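# Unload four trays from a passing cart onto rails

## Task

Lift each of the four trays off the cart and lay it across both rails, with every item in it still upright and in its original spot. The trays can only be reached as the cart goes by: every press of the green button makes the cart travel at constant speed, without pausing, from one end of its pair of rails to the other. Do not slow or block the cart, since that can fail the job. The work counts as finished only after the cart has come to rest again.

## Robot and tools

Robots: eight identical i2rt Big YAM arms, arm1 to arm8. Each has six revolute joints, a two-finger gripper and a wrist camera (armN_cam_wrist). arm1 to arm4 stand in a row at y=+0.652 (x = +1.330, +0.520, -0.080, -0.820) with their feet turned toward -y. arm5 to arm8 stand opposite at y=-0.652 (x = -1.080, -0.470, +0.280, +0.900) with their feet turned toward +y. Feet sit at z of about 0.76 to 0.82, on tabletops at z=+0.720. The hand reaches roughly 1.0 m from the joint1 axis. The cart with its trays runs along two rails between the rows; a green button starts each crossing. Fixed room cameras are cam_far_end, cam_rail, cam_side and cam_start_end. All images are 896x504 pixels.

Frame: every pose is in one shared scene frame, in metres, origin on the floor, +z up. Quaternions are written w, x, y, z. The point called hand lies between the finger pads, about 1 cm short of the tips. The fingers point along the hand's +z axis, and they open and close along its y axis. hand_target is where the hand would be at the joint targets the drives currently hold.

move: one action for any subset of robots. Its keys are arm1 to arm8 plus cameras. Each robot key takes an object that may hold "joints", "target" (with optional "speed"), or both.
- "joints": absolute targets by name. joint1_rad to joint6_rad are in radians: joint1 -2.879 to 2.879 (base turn, positive counter-clockwise seen from above); joint2 0 to 3.141 (shoulder); joint3 0 to 3.019 (elbow); joint4 -1.692 to 1.57 (hand pitch, positive tips fingers up); joint5 -1.57 to 1.57 (sideways swing, positive to the arm's right); joint6 -2.094 to 2.094 (roll). gripper_m is the absolute fingertip gap in metres, 0 to 0.093. If "target" is also given, joints may contain only gripper_m.
- "target": one list of seven numbers per robot, [x, y, z, qw, qx, qy, qz]. It is an absolute hand pose in the scene frame. The hand is driven in a straight line toward it, starting from its current hand_target.
- "speed": top path speed in m/s, 0.002 to 0.5, default 0.25. Rotation is capped at twice that value in rad/s. It is refused unless "target" is present.
- cameras: list of camera names, or "all"; omitted means all, [] means none.

A robot left out of a call gets nothing new, but it keeps pushing toward its old targets. All motions in a call start together. Every hand path in one call finishes at the same moment, paced by the slowest. A path lasts 0.5 to 10 s, and any action is cut off at 15 s. At each step the controller keeps the commanded pose within 100 mm and 20 degrees of the measured one. It then solves damped inverse kinematics, favouring position over orientation. Hands lag, wander, may overshoot the speed near full stretch, and often stop a centimetre or more away. Paths ignore obstacles and the other arms. Joints move at unequal rates, so joint moves can sweep wide. An unknown key makes a call invalid, and an out-of-range value gets it refused. After a refusal, the remaining move, wait and finished_scene calls in that reply are skipped.

Results: each robot's joint_positions, Joint velocities (rad/s, gripper m/s), joint torques (N m; numbers 3 and 4 wrap at ±28), hand and hand_target. A "move:" line gives per robot either done or its worst status. Status words: off_target (stopped short, may still push); time_out (joints keep nearby targets and keep pushing, listed in on_its_own); not_followed, where the pose is dropped but may still be tried; limit_stop_at_motor_heat. "joint command not followed" or "pose unreachable" means the self/other-arm clearance check withheld the targets. "as last shown" marks robots whose state is repeated from before. The "pictures" line lists the image order. Images can be slightly older than the state.

wait: seconds from 0 to 10, plus optional cameras. Nothing new is commanded. zoom_image: camera plus region [x0, y0, x1, y1] in pixels, at most 504 by 504, on that camera's latest image. read_manual: only returns licence text. finished_scene: scene (1 or 2) and a check string. The first call only records the check; a second call ends the scene for good.

Gripper: when clamped on a rigid part, the reading sits up to 0.005 m below the part width. In free air it reads up to 0.002 m wide. Commanding about 0.005 m under the contact reading gives full force, roughly 50 to 62 N per pad. To release, command a gap well above the reading.

During that time arms hold their last command, which matters with a moving cart.

Avoid: dropping trays or tipping their contents; knocking anything out of the work area, which ends the scene; squeezing two arms together, or hard collisions; holding the cart back; and long pushing or holding at full stretch, which heats motors. MOTOR HOT appears at 85 °C. At 100 °C that arm goes limp for 30 to 60 s or more, and an OVER-TEMPERATURE FAULT line appears. A robot does not stop on contact and can press hard. Loose objects may occasionally get a brief shove from outside.

Each tool is called after "Call:" as name([rows], argument=value, ...), one row to a line, values as JSON.

## Session

Call:
move()

Scene clock: 0.00 s.
Joint torques (N m): no reading
Heat: arm1: hottest joint3_rad 29 °C; arm2: hottest joint3_rad 32 °C; arm3: hottest joint3_rad 30 °C; arm4: hottest joint1_rad 30 °C; arm5: hottest joint2_rad 31 °C; arm6: hottest joint6_rad 30 °C; arm7: hottest joint2_rad 31 °C; arm8: hottest joint1_rad 30 °C.
Joint velocities: arm1=[-0.005 0.005 0.007 -0.007 -0.037 -0.037 0] | arm2=[-0.005 -0.015 -0.012 0.027 -0.037 0.022 0] | arm3=[-0.005 -0.024 -0.007 0.007 -0.007 -0.066 0] | arm4=[-0.005 0.005 0.007 -0.017 -0.022 -0.066 0] | arm5=[-0.015 -0.005 0.012 0.002 -0.022 -0.066 0] | arm6=[0.005 -0.005 -0.002 -0.012 0.081 0.037 0] | arm7=[-0.005 -0.015 0.017 0.007 -0.022 -0.007 0] | arm8=[-0.005 -0.015 -0.012 -0.012 -0.007 -0.007 0]
arm1.joint_positions: joint1_rad=+0.016 joint2_rad=+0.621 joint3_rad=+1.454 joint4_rad=-1.148 joint5_rad=-0.211 joint6_rad=-0.006 gripper_m=+0.094
arm1.joint_status: not commanded
arm1.hand: x=+1.3660 y=+0.4214 z=+1.4058 quat_wxyz=(-0.479, -0.518, -0.613, +0.356) (m; scene frame)
arm1.hand_target: x=+1.3659 y=+0.4257 z=+1.4190 quat_wxyz=(-0.486, -0.510, -0.608, +0.365) (m; scene frame)
arm1.hand_status: not commanded
arm2.joint_positions: joint1_rad=-0.370 joint2_rad=+0.645 joint3_rad=+1.333 joint4_rad=-1.292 joint5_rad=+0.143 joint6_rad=+0.214 gripper_m=+0.094
arm2.joint_status: not commanded
arm2.hand: x=+0.4127 y=+0.4178 z=+1.3384 quat_wxyz=(-0.263, -0.785, -0.406, +0.387) (m; scene frame)
arm2.hand_target: x=+0.4133 y=+0.4199 z=+1.3542 quat_wxyz=(-0.273, -0.779, -0.401, +0.398) (m; scene frame)
arm2.hand_status: not commanded
arm3.joint_positions: joint1_rad=-0.404 joint2_rad=+0.641 joint3_rad=+1.413 joint4_rad=-1.434 joint5_rad=-0.237 joint6_rad=-0.473 gripper_m=+0.094
arm3.joint_status: not commanded
arm3.hand: x=-0.1491 y=+0.4362 z=+1.3045 quat_wxyz=(-0.247, -0.588, -0.672, +0.376) (m; scene frame)
arm3.hand_target: x=-0.1483 y=+0.4384 z=+1.3137 quat_wxyz=(-0.249, -0.584, -0.670, +0.385) (m; scene frame)
arm3.hand_status: not commanded
arm4.joint_positions: joint1_rad=+0.112 joint2_rad=+0.457 joint3_rad=+1.390 joint4_rad=-1.301 joint5_rad=-0.108 joint6_rad=+0.451 gripper_m=+0.094
arm4.joint_status: not commanded
arm4.hand: x=-0.7871 y=+0.4897 z=+1.3438 quat_wxyz=(-0.518, -0.656, -0.496, +0.236) (m; scene frame)
arm4.hand_target: x=-0.7875 y=+0.4939 z=+1.3513 quat_wxyz=(-0.525, -0.651, -0.493, +0.240) (m; scene frame)
arm4.hand_status: not commanded
arm5.joint_positions: joint1_rad=+0.140 joint2_rad=+0.534 joint3_rad=+1.438 joint4_rad=-1.140 joint5_rad=+0.217 joint6_rad=-0.043 gripper_m=+0.094
arm5.joint_status: not commanded
arm5.hand: x=-1.0799 y=-0.4468 z=+1.4339 quat_wxyz=(-0.468, +0.569, -0.539, -0.408) (m; scene frame)
arm5.hand_target: x=-1.0790 y=-0.4519 z=+1.4429 quat_wxyz=(-0.473, +0.563, -0.535, -0.415) (m; scene frame)
arm5.hand_status: not commanded
arm6.joint_positions: joint1_rad=+0.178 joint2_rad=+0.533 joint3_rad=+1.332 joint4_rad=-1.285 joint5_rad=+0.158 joint6_rad=+0.392 gripper_m=+0.094
arm6.joint_status: not commanded
arm6.hand: x=-0.4787 y=-0.4405 z=+1.3020 quat_wxyz=(-0.295, +0.511, -0.684, -0.429) (m; scene frame)
arm6.hand_target: x=-0.4778 y=-0.4436 z=+1.3162 quat_wxyz=(-0.300, +0.505, -0.678, -0.442) (m; scene frame)
arm6.hand_status: not commanded
arm7.joint_positions: joint1_rad=+0.246 joint2_rad=+0.609 joint3_rad=+1.341 joint4_rad=-1.489 joint5_rad=-0.058 joint6_rad=-0.409 gripper_m=+0.094
arm7.joint_status: not commanded
arm7.hand: x=+0.2156 y=-0.4487 z=+1.2447 quat_wxyz=(-0.282, +0.832, -0.389, -0.278) (m; scene frame)
arm7.hand_target: x=+0.2159 y=-0.4499 z=+1.2562 quat_wxyz=(-0.291, +0.827, -0.386, -0.286) (m; scene frame)
arm7.hand_status: not commanded
arm8.joint_positions: joint1_rad=+0.076 joint2_rad=+0.496 joint3_rad=+1.422 joint4_rad=-1.373 joint5_rad=-0.253 joint6_rad=+0.432 gripper_m=+0.094
arm8.joint_status: not commanded
arm8.hand: x=+0.8281 y=-0.4888 z=+1.3706 quat_wxyz=(-0.166, +0.555, -0.637, -0.508) (m; scene frame)
arm8.hand_target: x=+0.8284 y=-0.4926 z=+1.3792 quat_wxyz=(-0.172, +0.552, -0.632, -0.516) (m; scene frame)
arm8.hand_status: not commanded
pictures: arm1_cam_wrist, arm2_cam_wrist, arm3_cam_wrist, arm4_cam_wrist, arm5_cam_wrist, arm6_cam_wrist, arm7_cam_wrist, arm8_cam_wrist, cam_far_end, cam_rail, cam_side, cam_start_end

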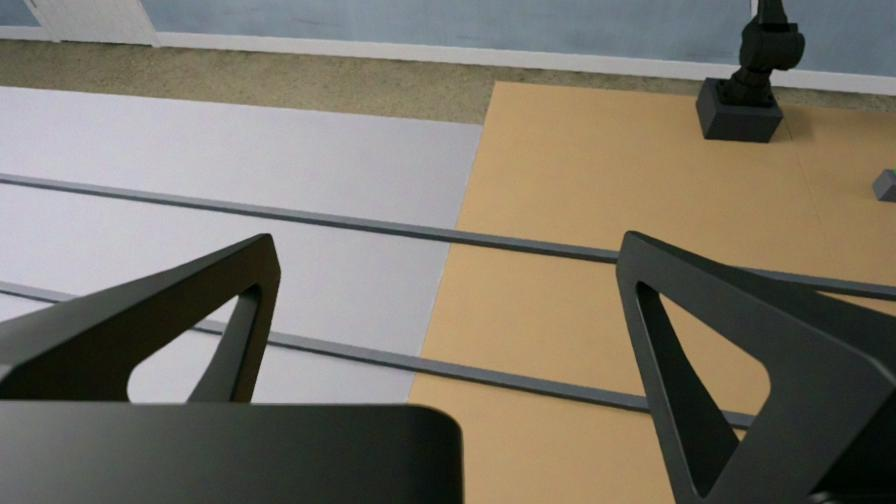

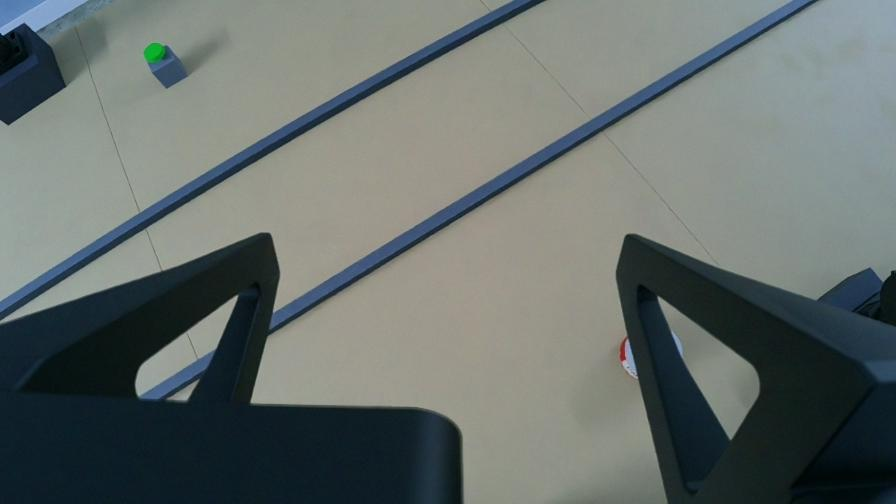

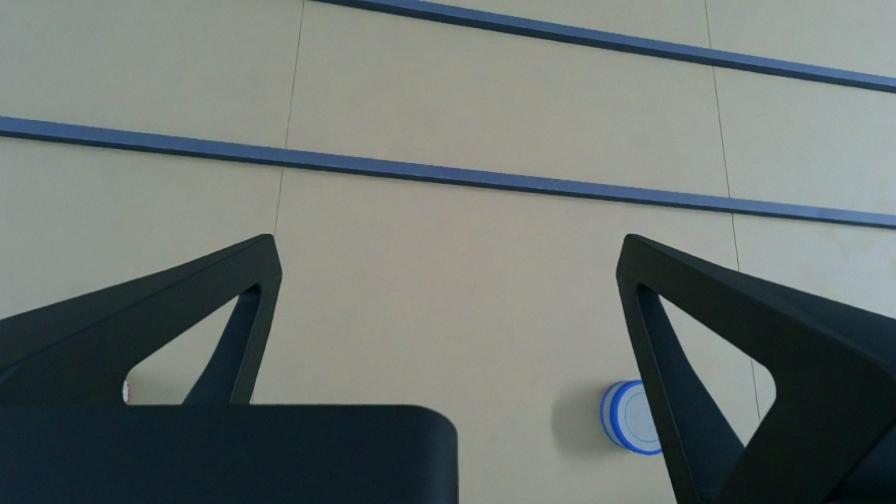

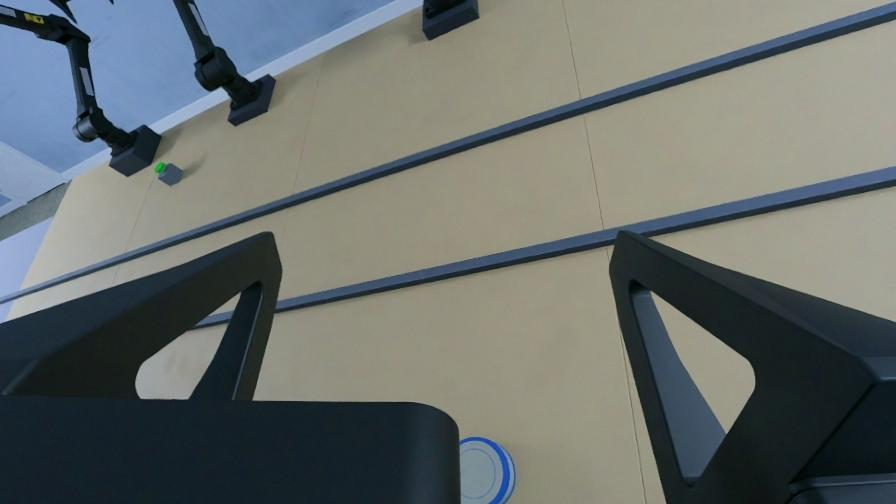

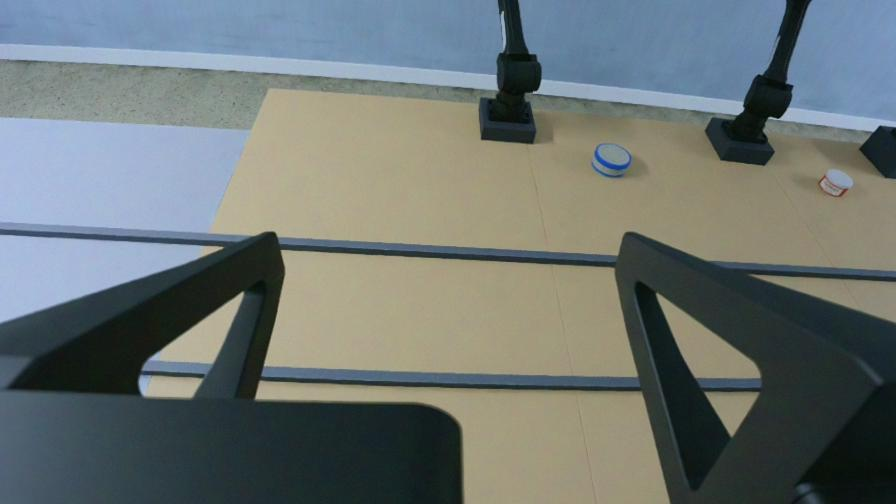

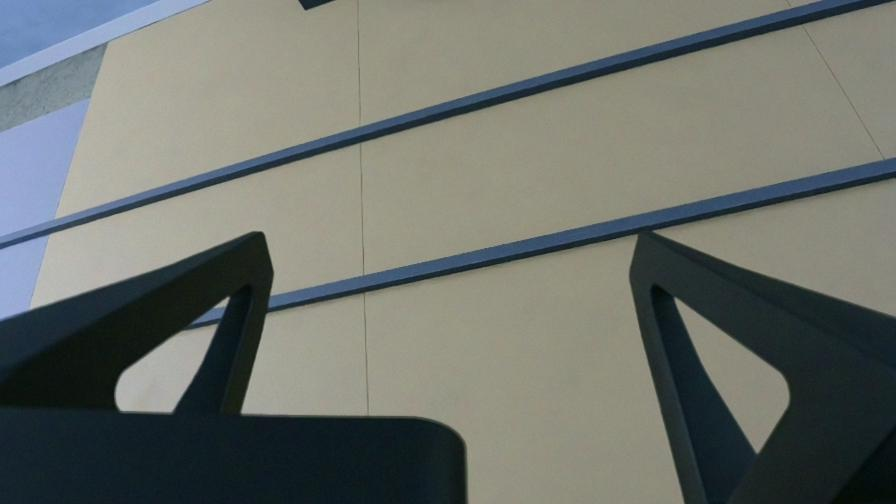

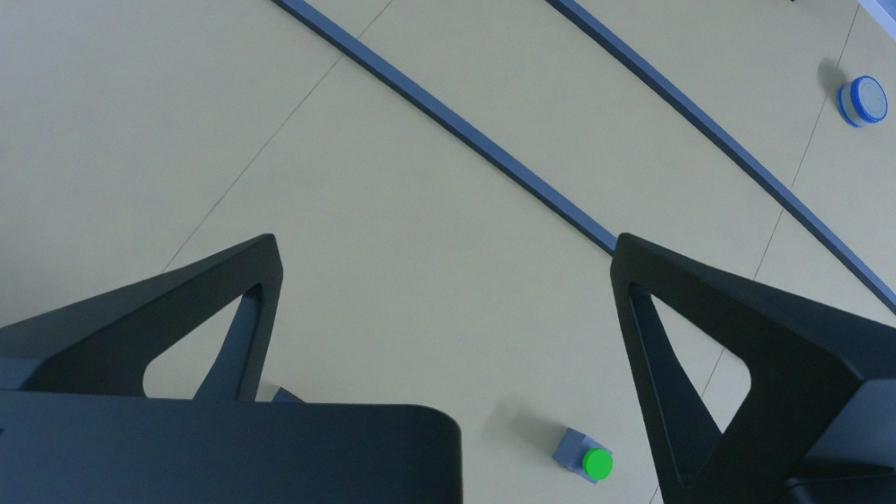

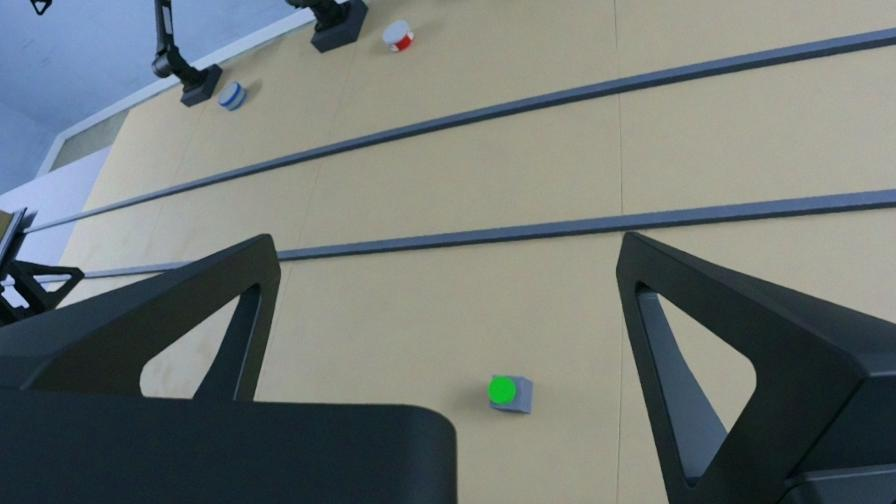

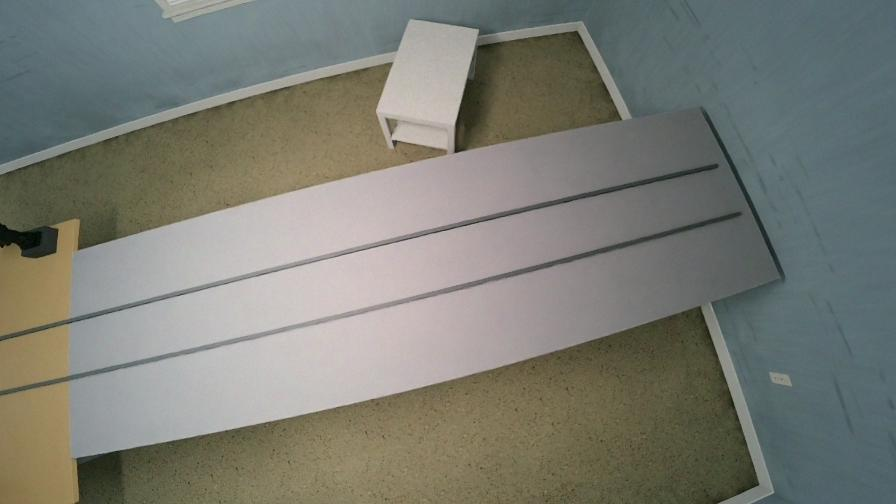

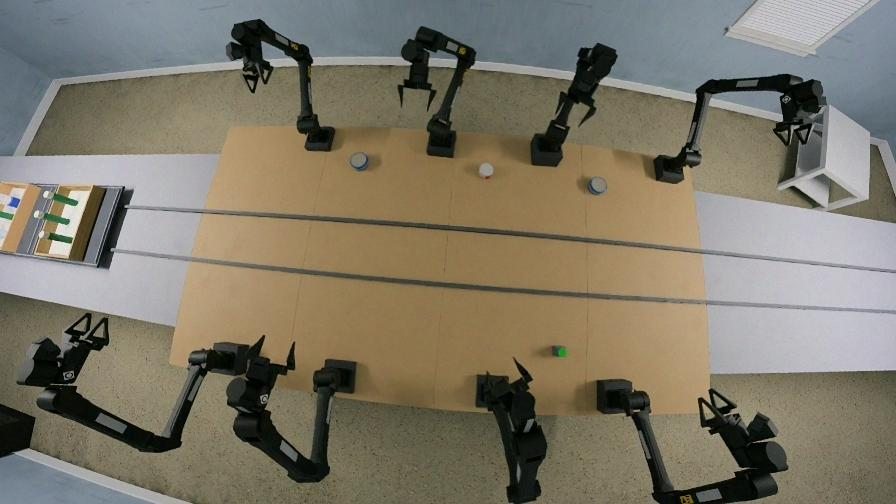

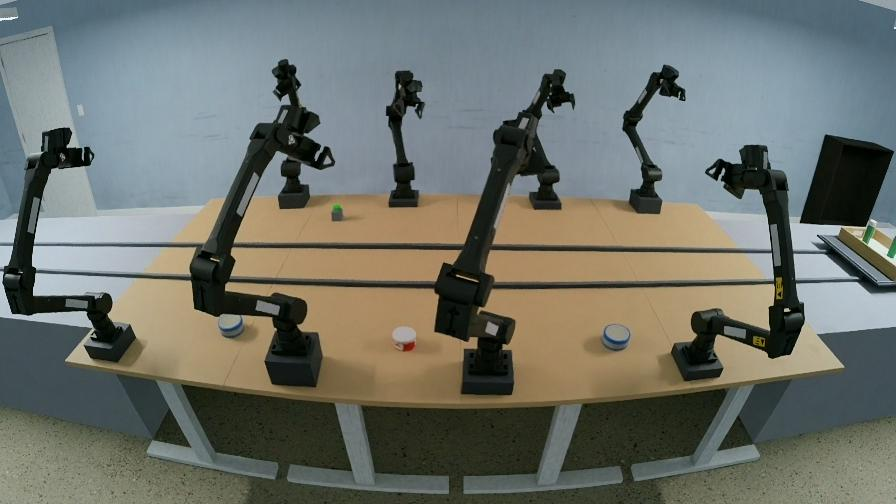

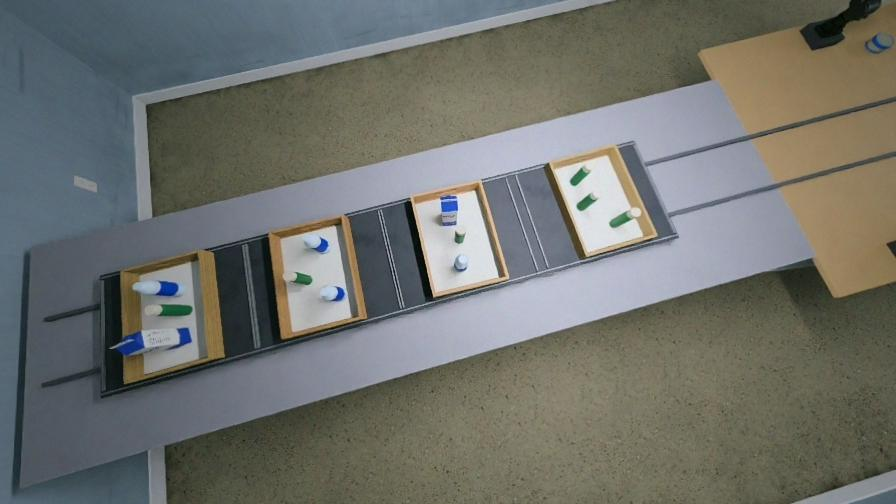

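Call:
zoom_image(camera="cam_start_end", region=[20, 210, 380, 410])

Call:
zoom_image(camera="cam_start_end", region=[360, 110, 720, 310])

Call:
zoom_image(camera="cam_rail", region=[460, 290, 760, 460])

Scaled by 1.400 from the camera's 896x504 image, which has a finer 1280x720 frame.

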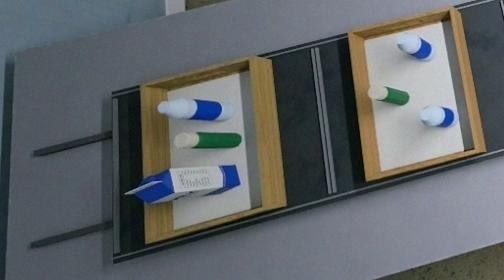

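Scaled by 1.400 from the camera's 896x504 image, which has a finer 1280x720 frame.

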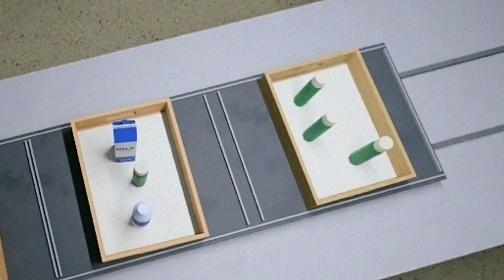

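Scaled by 1.680 from the camera's 896x504 image, which has a finer 1280x720 frame.

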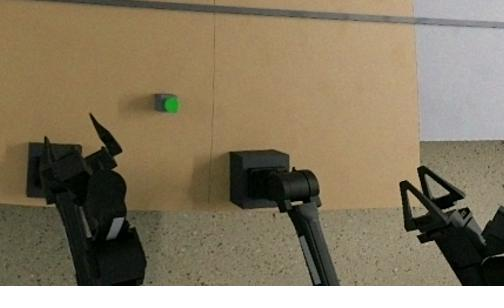

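Call:
zoom_image(camera="arm8_cam_wrist", region=[440, 330, 600, 430])

Call:
zoom_image(camera="arm7_cam_wrist", region=[500, 390, 680, 500])

Call:
zoom_image(camera="cam_side", region=[290, 180, 390, 240])

Call:
zoom_image(camera="cam_side", region=[760, 190, 896, 310])

Scaled by 3.150 from the camera's 896x504 image, which has a finer 1280x720 frame.

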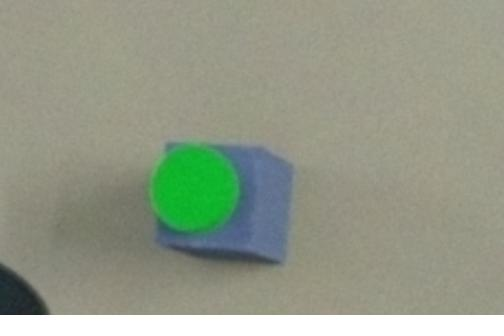

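Scaled by 2.800 from the camera's 896x504 image, which has a finer 1280x720 frame.

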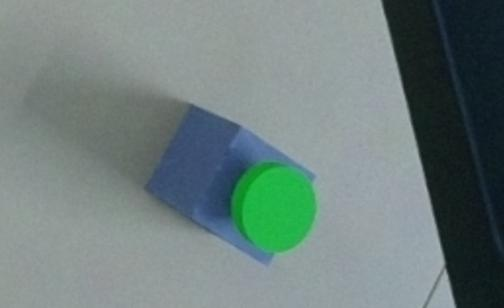

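Scaled by 5.040 from the camera's 896x504 image, which has a finer 1280x720 frame.

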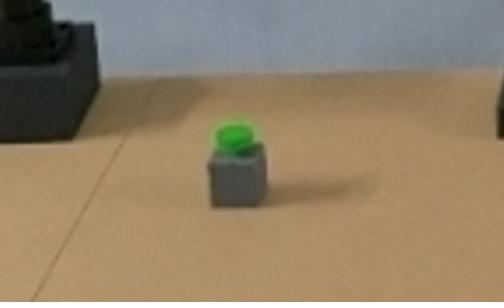

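Scaled by 3.706 from the camera's 896x504 image, which has a finer 1280x720 frame.

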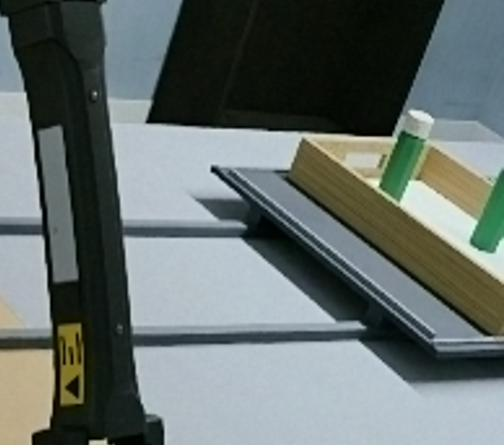

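Call:
move(arm8={"target": [0.603, -0.434, 0.90, 0, 0.951, -0.309, 0], "speed": 0.4, "joints": {"gripper_m": 0.0}}, cameras=["arm8_cam_wrist", "cam_rail"])

Scene clock: 139.43 s.
Joint torques (N m): arm1=[-1.08 2.02 7.84 1.5 -0.08 -0.09] | arm2=[0.73 0.67 12.33 1.94 0.09 0] | arm3=[-0.09 -0.15 11.51 1.68 -0.19 -0.04] | arm4=[-0.15 5.01 8.83 2.48 0.04 -0.05] | arm5=[0.09 4.6 9.13 2.25 -0.04 0.04] | arm6=[-1.26 2.55 10.82 2.33 0 -0.07] | arm7=[-0.09 1.61 7.95 2.15 -0.11 0.1] | arm8=[0.97 -12.16 11.6 0.68 0.01 -0.17]
Heat: arm1: hottest joint3_rad 36 °C; arm2: hottest joint3_rad 39 °C; arm3: hottest joint3_rad 36 °C; arm4: hottest joint3_rad 33 °C; arm5: hottest joint3_rad 37 °C; arm6: hottest joint3_rad 36 °C; arm7: hottest joint3_rad 36 °C; arm8: hottest joint3_rad 34 °C.
move: arm8 off_target
Joint velocities: arm1=[0.005 0.015 0.012 -0.002 0.007 -0.037 0] | arm2=[-0.015 -0.005 0.002 -0.007 -0.022 -0.037 0] | arm3=[-0.005 -0.015 -0.002 0.007 0.095 -0.007 0] | arm4=[-0.005 0.005 0.007 -0.007 -0.022 -0.066 0] | arm5=[-0.005 0.005 -0.007 -0.022 -0.007 0.007 0] | arm6=[-0.005 -0.015 0.002 -0.002 0.007 -0.022 0] | arm7=[-0.005 -0.015 0.002 -0.012 -0.007 0.066 0] | arm8=[-0.005 -0.015 -0.002 -0.027 -0.007 0.066 0]
arm1, arm2, arm3, arm4, arm5, arm6, arm7: as last shown
arm8.joint_positions: joint1_rad=+0.908 joint2_rad=+1.370 joint3_rad=+0.879 joint4_rad=-1.129 joint5_rad=+0.028 joint6_rad=+0.037 gripper_m=+0.000
arm8.joint_status: all done
arm8.hand: x=+0.6253 y=-0.4531 z=+0.8855 quat_wxyz=(-0.007, +0.947, -0.318, +0.035) (m; scene frame)
arm8.hand_target: x=+0.6093 y=-0.4479 z=+0.8997 quat_wxyz=(-0.013, +0.951, -0.308, +0.010) (m; scene frame)
arm8.hand_status: off_target (0.033 m and 4.3 deg from the pose sent, 0.524 m and 87.1 deg at the start)
pictures: arm8_cam_wrist, cam_rail
camera_calibration:
arm8_cam_wrist: T_world_to_cam=[[0.608722, 0.792708, 0.0327264, -0.0506239], [0.602827, -0.488942, 0.630504, -1.152], [0.515807, -0.364073, -0.775496, 0.323344], [0, 0, 0, 1]] pos_world=[0.558488, -0.405409, 0.978748]

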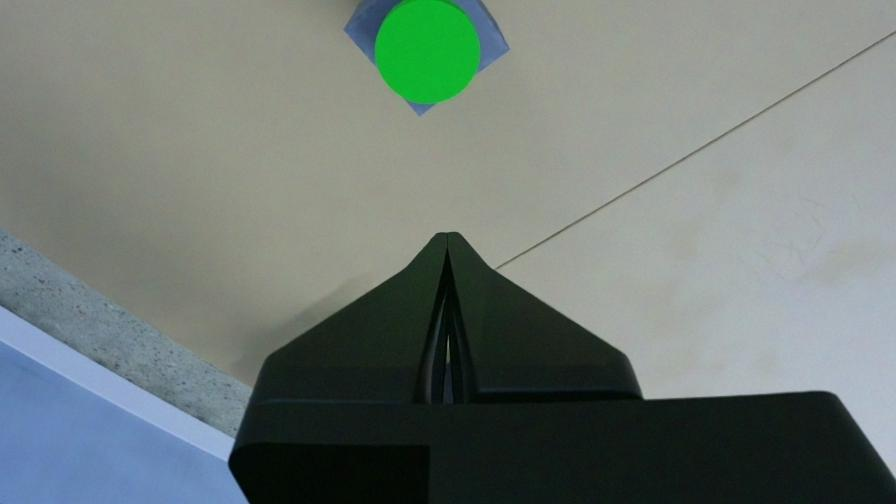

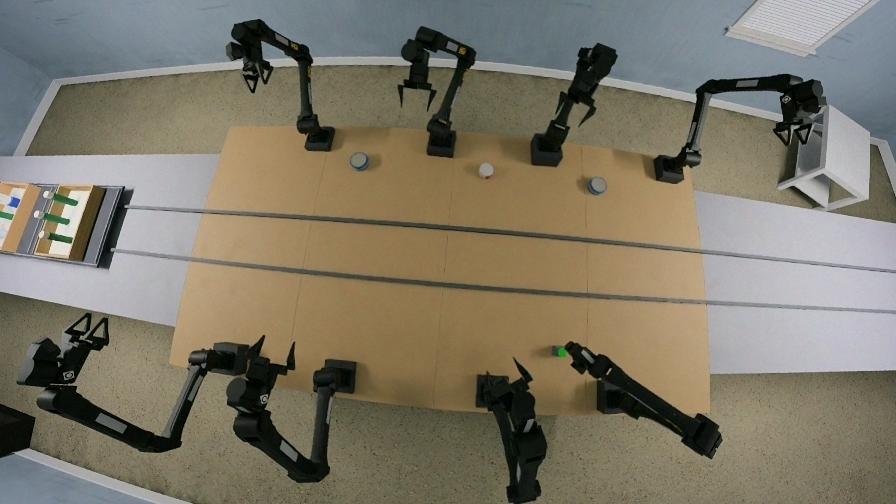

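Call:
move(arm8={"target": [0.588, -0.430, 0.84, 0, 0.951, -0.309, 0], "speed": 0.2}, cameras=["arm8_cam_wrist"])

Scene clock: 147.93 s.
Joint torques (N m): arm1=[-0.97 1.44 7.76 1.52 -0.04 0] | arm2=[0.85 1.2 12.4 1.73 0.1 0.01] | arm3=[-0.03 -0.15 11.51 1.68 -0.19 -0.04] | arm4=[0.03 5.07 8.81 2.52 0.03 -0.1] | arm5=[0.21 4.54 9.18 2.4 0.02 0.07] | arm6=[-1.26 2.61 10.84 2.32 0 -0.07] | arm7=[-0.09 1.61 7.94 2.17 -0.1 0.1] | arm8=[-0.38 -13.39 8.94 0.75 -0.01 -0.16]
Heat: arm1: hottest joint3_rad 36 °C; arm2: hottest joint3_rad 39 °C; arm3: hottest joint3_rad 36 °C; arm4: hottest joint3_rad 33 °C; arm5: hottest joint3_rad 37 °C; arm6: hottest joint3_rad 36 °C; arm7: hottest joint3_rad 36 °C; arm8: hottest joint3_rad 34 °C.
move: arm8 done
Joint velocities: arm1=[0.005 -0.005 -0.002 0.027 0.022 -0.007 0] | arm2=[-0.005 -0.005 0.022 0.002 -0.037 0.037 0] | arm3=[-0.015 0.015 -0.007 -0.002 0.037 0.037 0] | arm4=[0.015 -0.005 0.002 -0.022 0.051 0.037 0] | arm5=[0.005 0.005 -0.002 -0.007 0.051 0.007 0] | arm6=[-0.015 0.015 0.002 0.002 0.037 -0.051 0] | arm7=[-0.015 -0.005 -0.007 0.007 0.037 -0.037 0] | arm8=[-0.024 -0.005 -0.012 -0.002 -0.066 0.007 0]
arm1, arm2, arm3, arm4, arm5, arm6, arm7: as last shown
arm8.joint_positions: joint1_rad=+0.908 joint2_rad=+1.508 joint3_rad=+0.879 joint4_rad=-0.943 joint5_rad=-0.002 joint6_rad=+0.019 gripper_m=+0.000
arm8.joint_status: not commanded
arm8.hand: x=+0.5929 y=-0.4365 z=+0.8375 quat_wxyz=(+0.001, +0.951, -0.310, +0.008) (m; scene frame)
arm8.hand_target: x=+0.5889 y=-0.4309 z=+0.8394 quat_wxyz=(+0.000, +0.951, -0.309, +0.000) (m; scene frame)
arm8.hand_status: done (0.009 m and 0.9 deg from the pose sent, 0.063 m and 4.3 deg at the start)
pictures: arm8_cam_wrist
camera_calibration:
arm8_cam_wrist: T_world_to_cam=[[0.595821, 0.803118, -0.000102752, -0.00283329], [0.645947, -0.479143, 0.594285, -1.08501], [0.477231, -0.354153, -0.804255, 0.360136], [0, 0, 0, 1]] pos_world=[0.53068, -0.390056, 0.934446]

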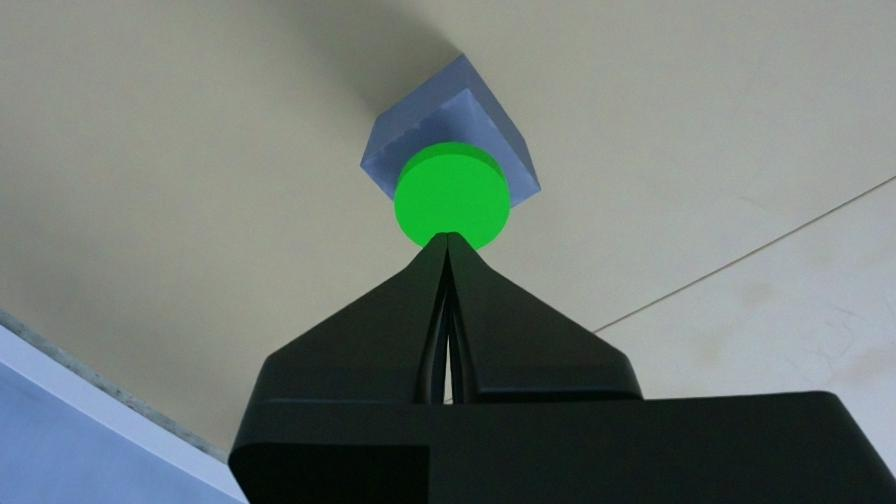

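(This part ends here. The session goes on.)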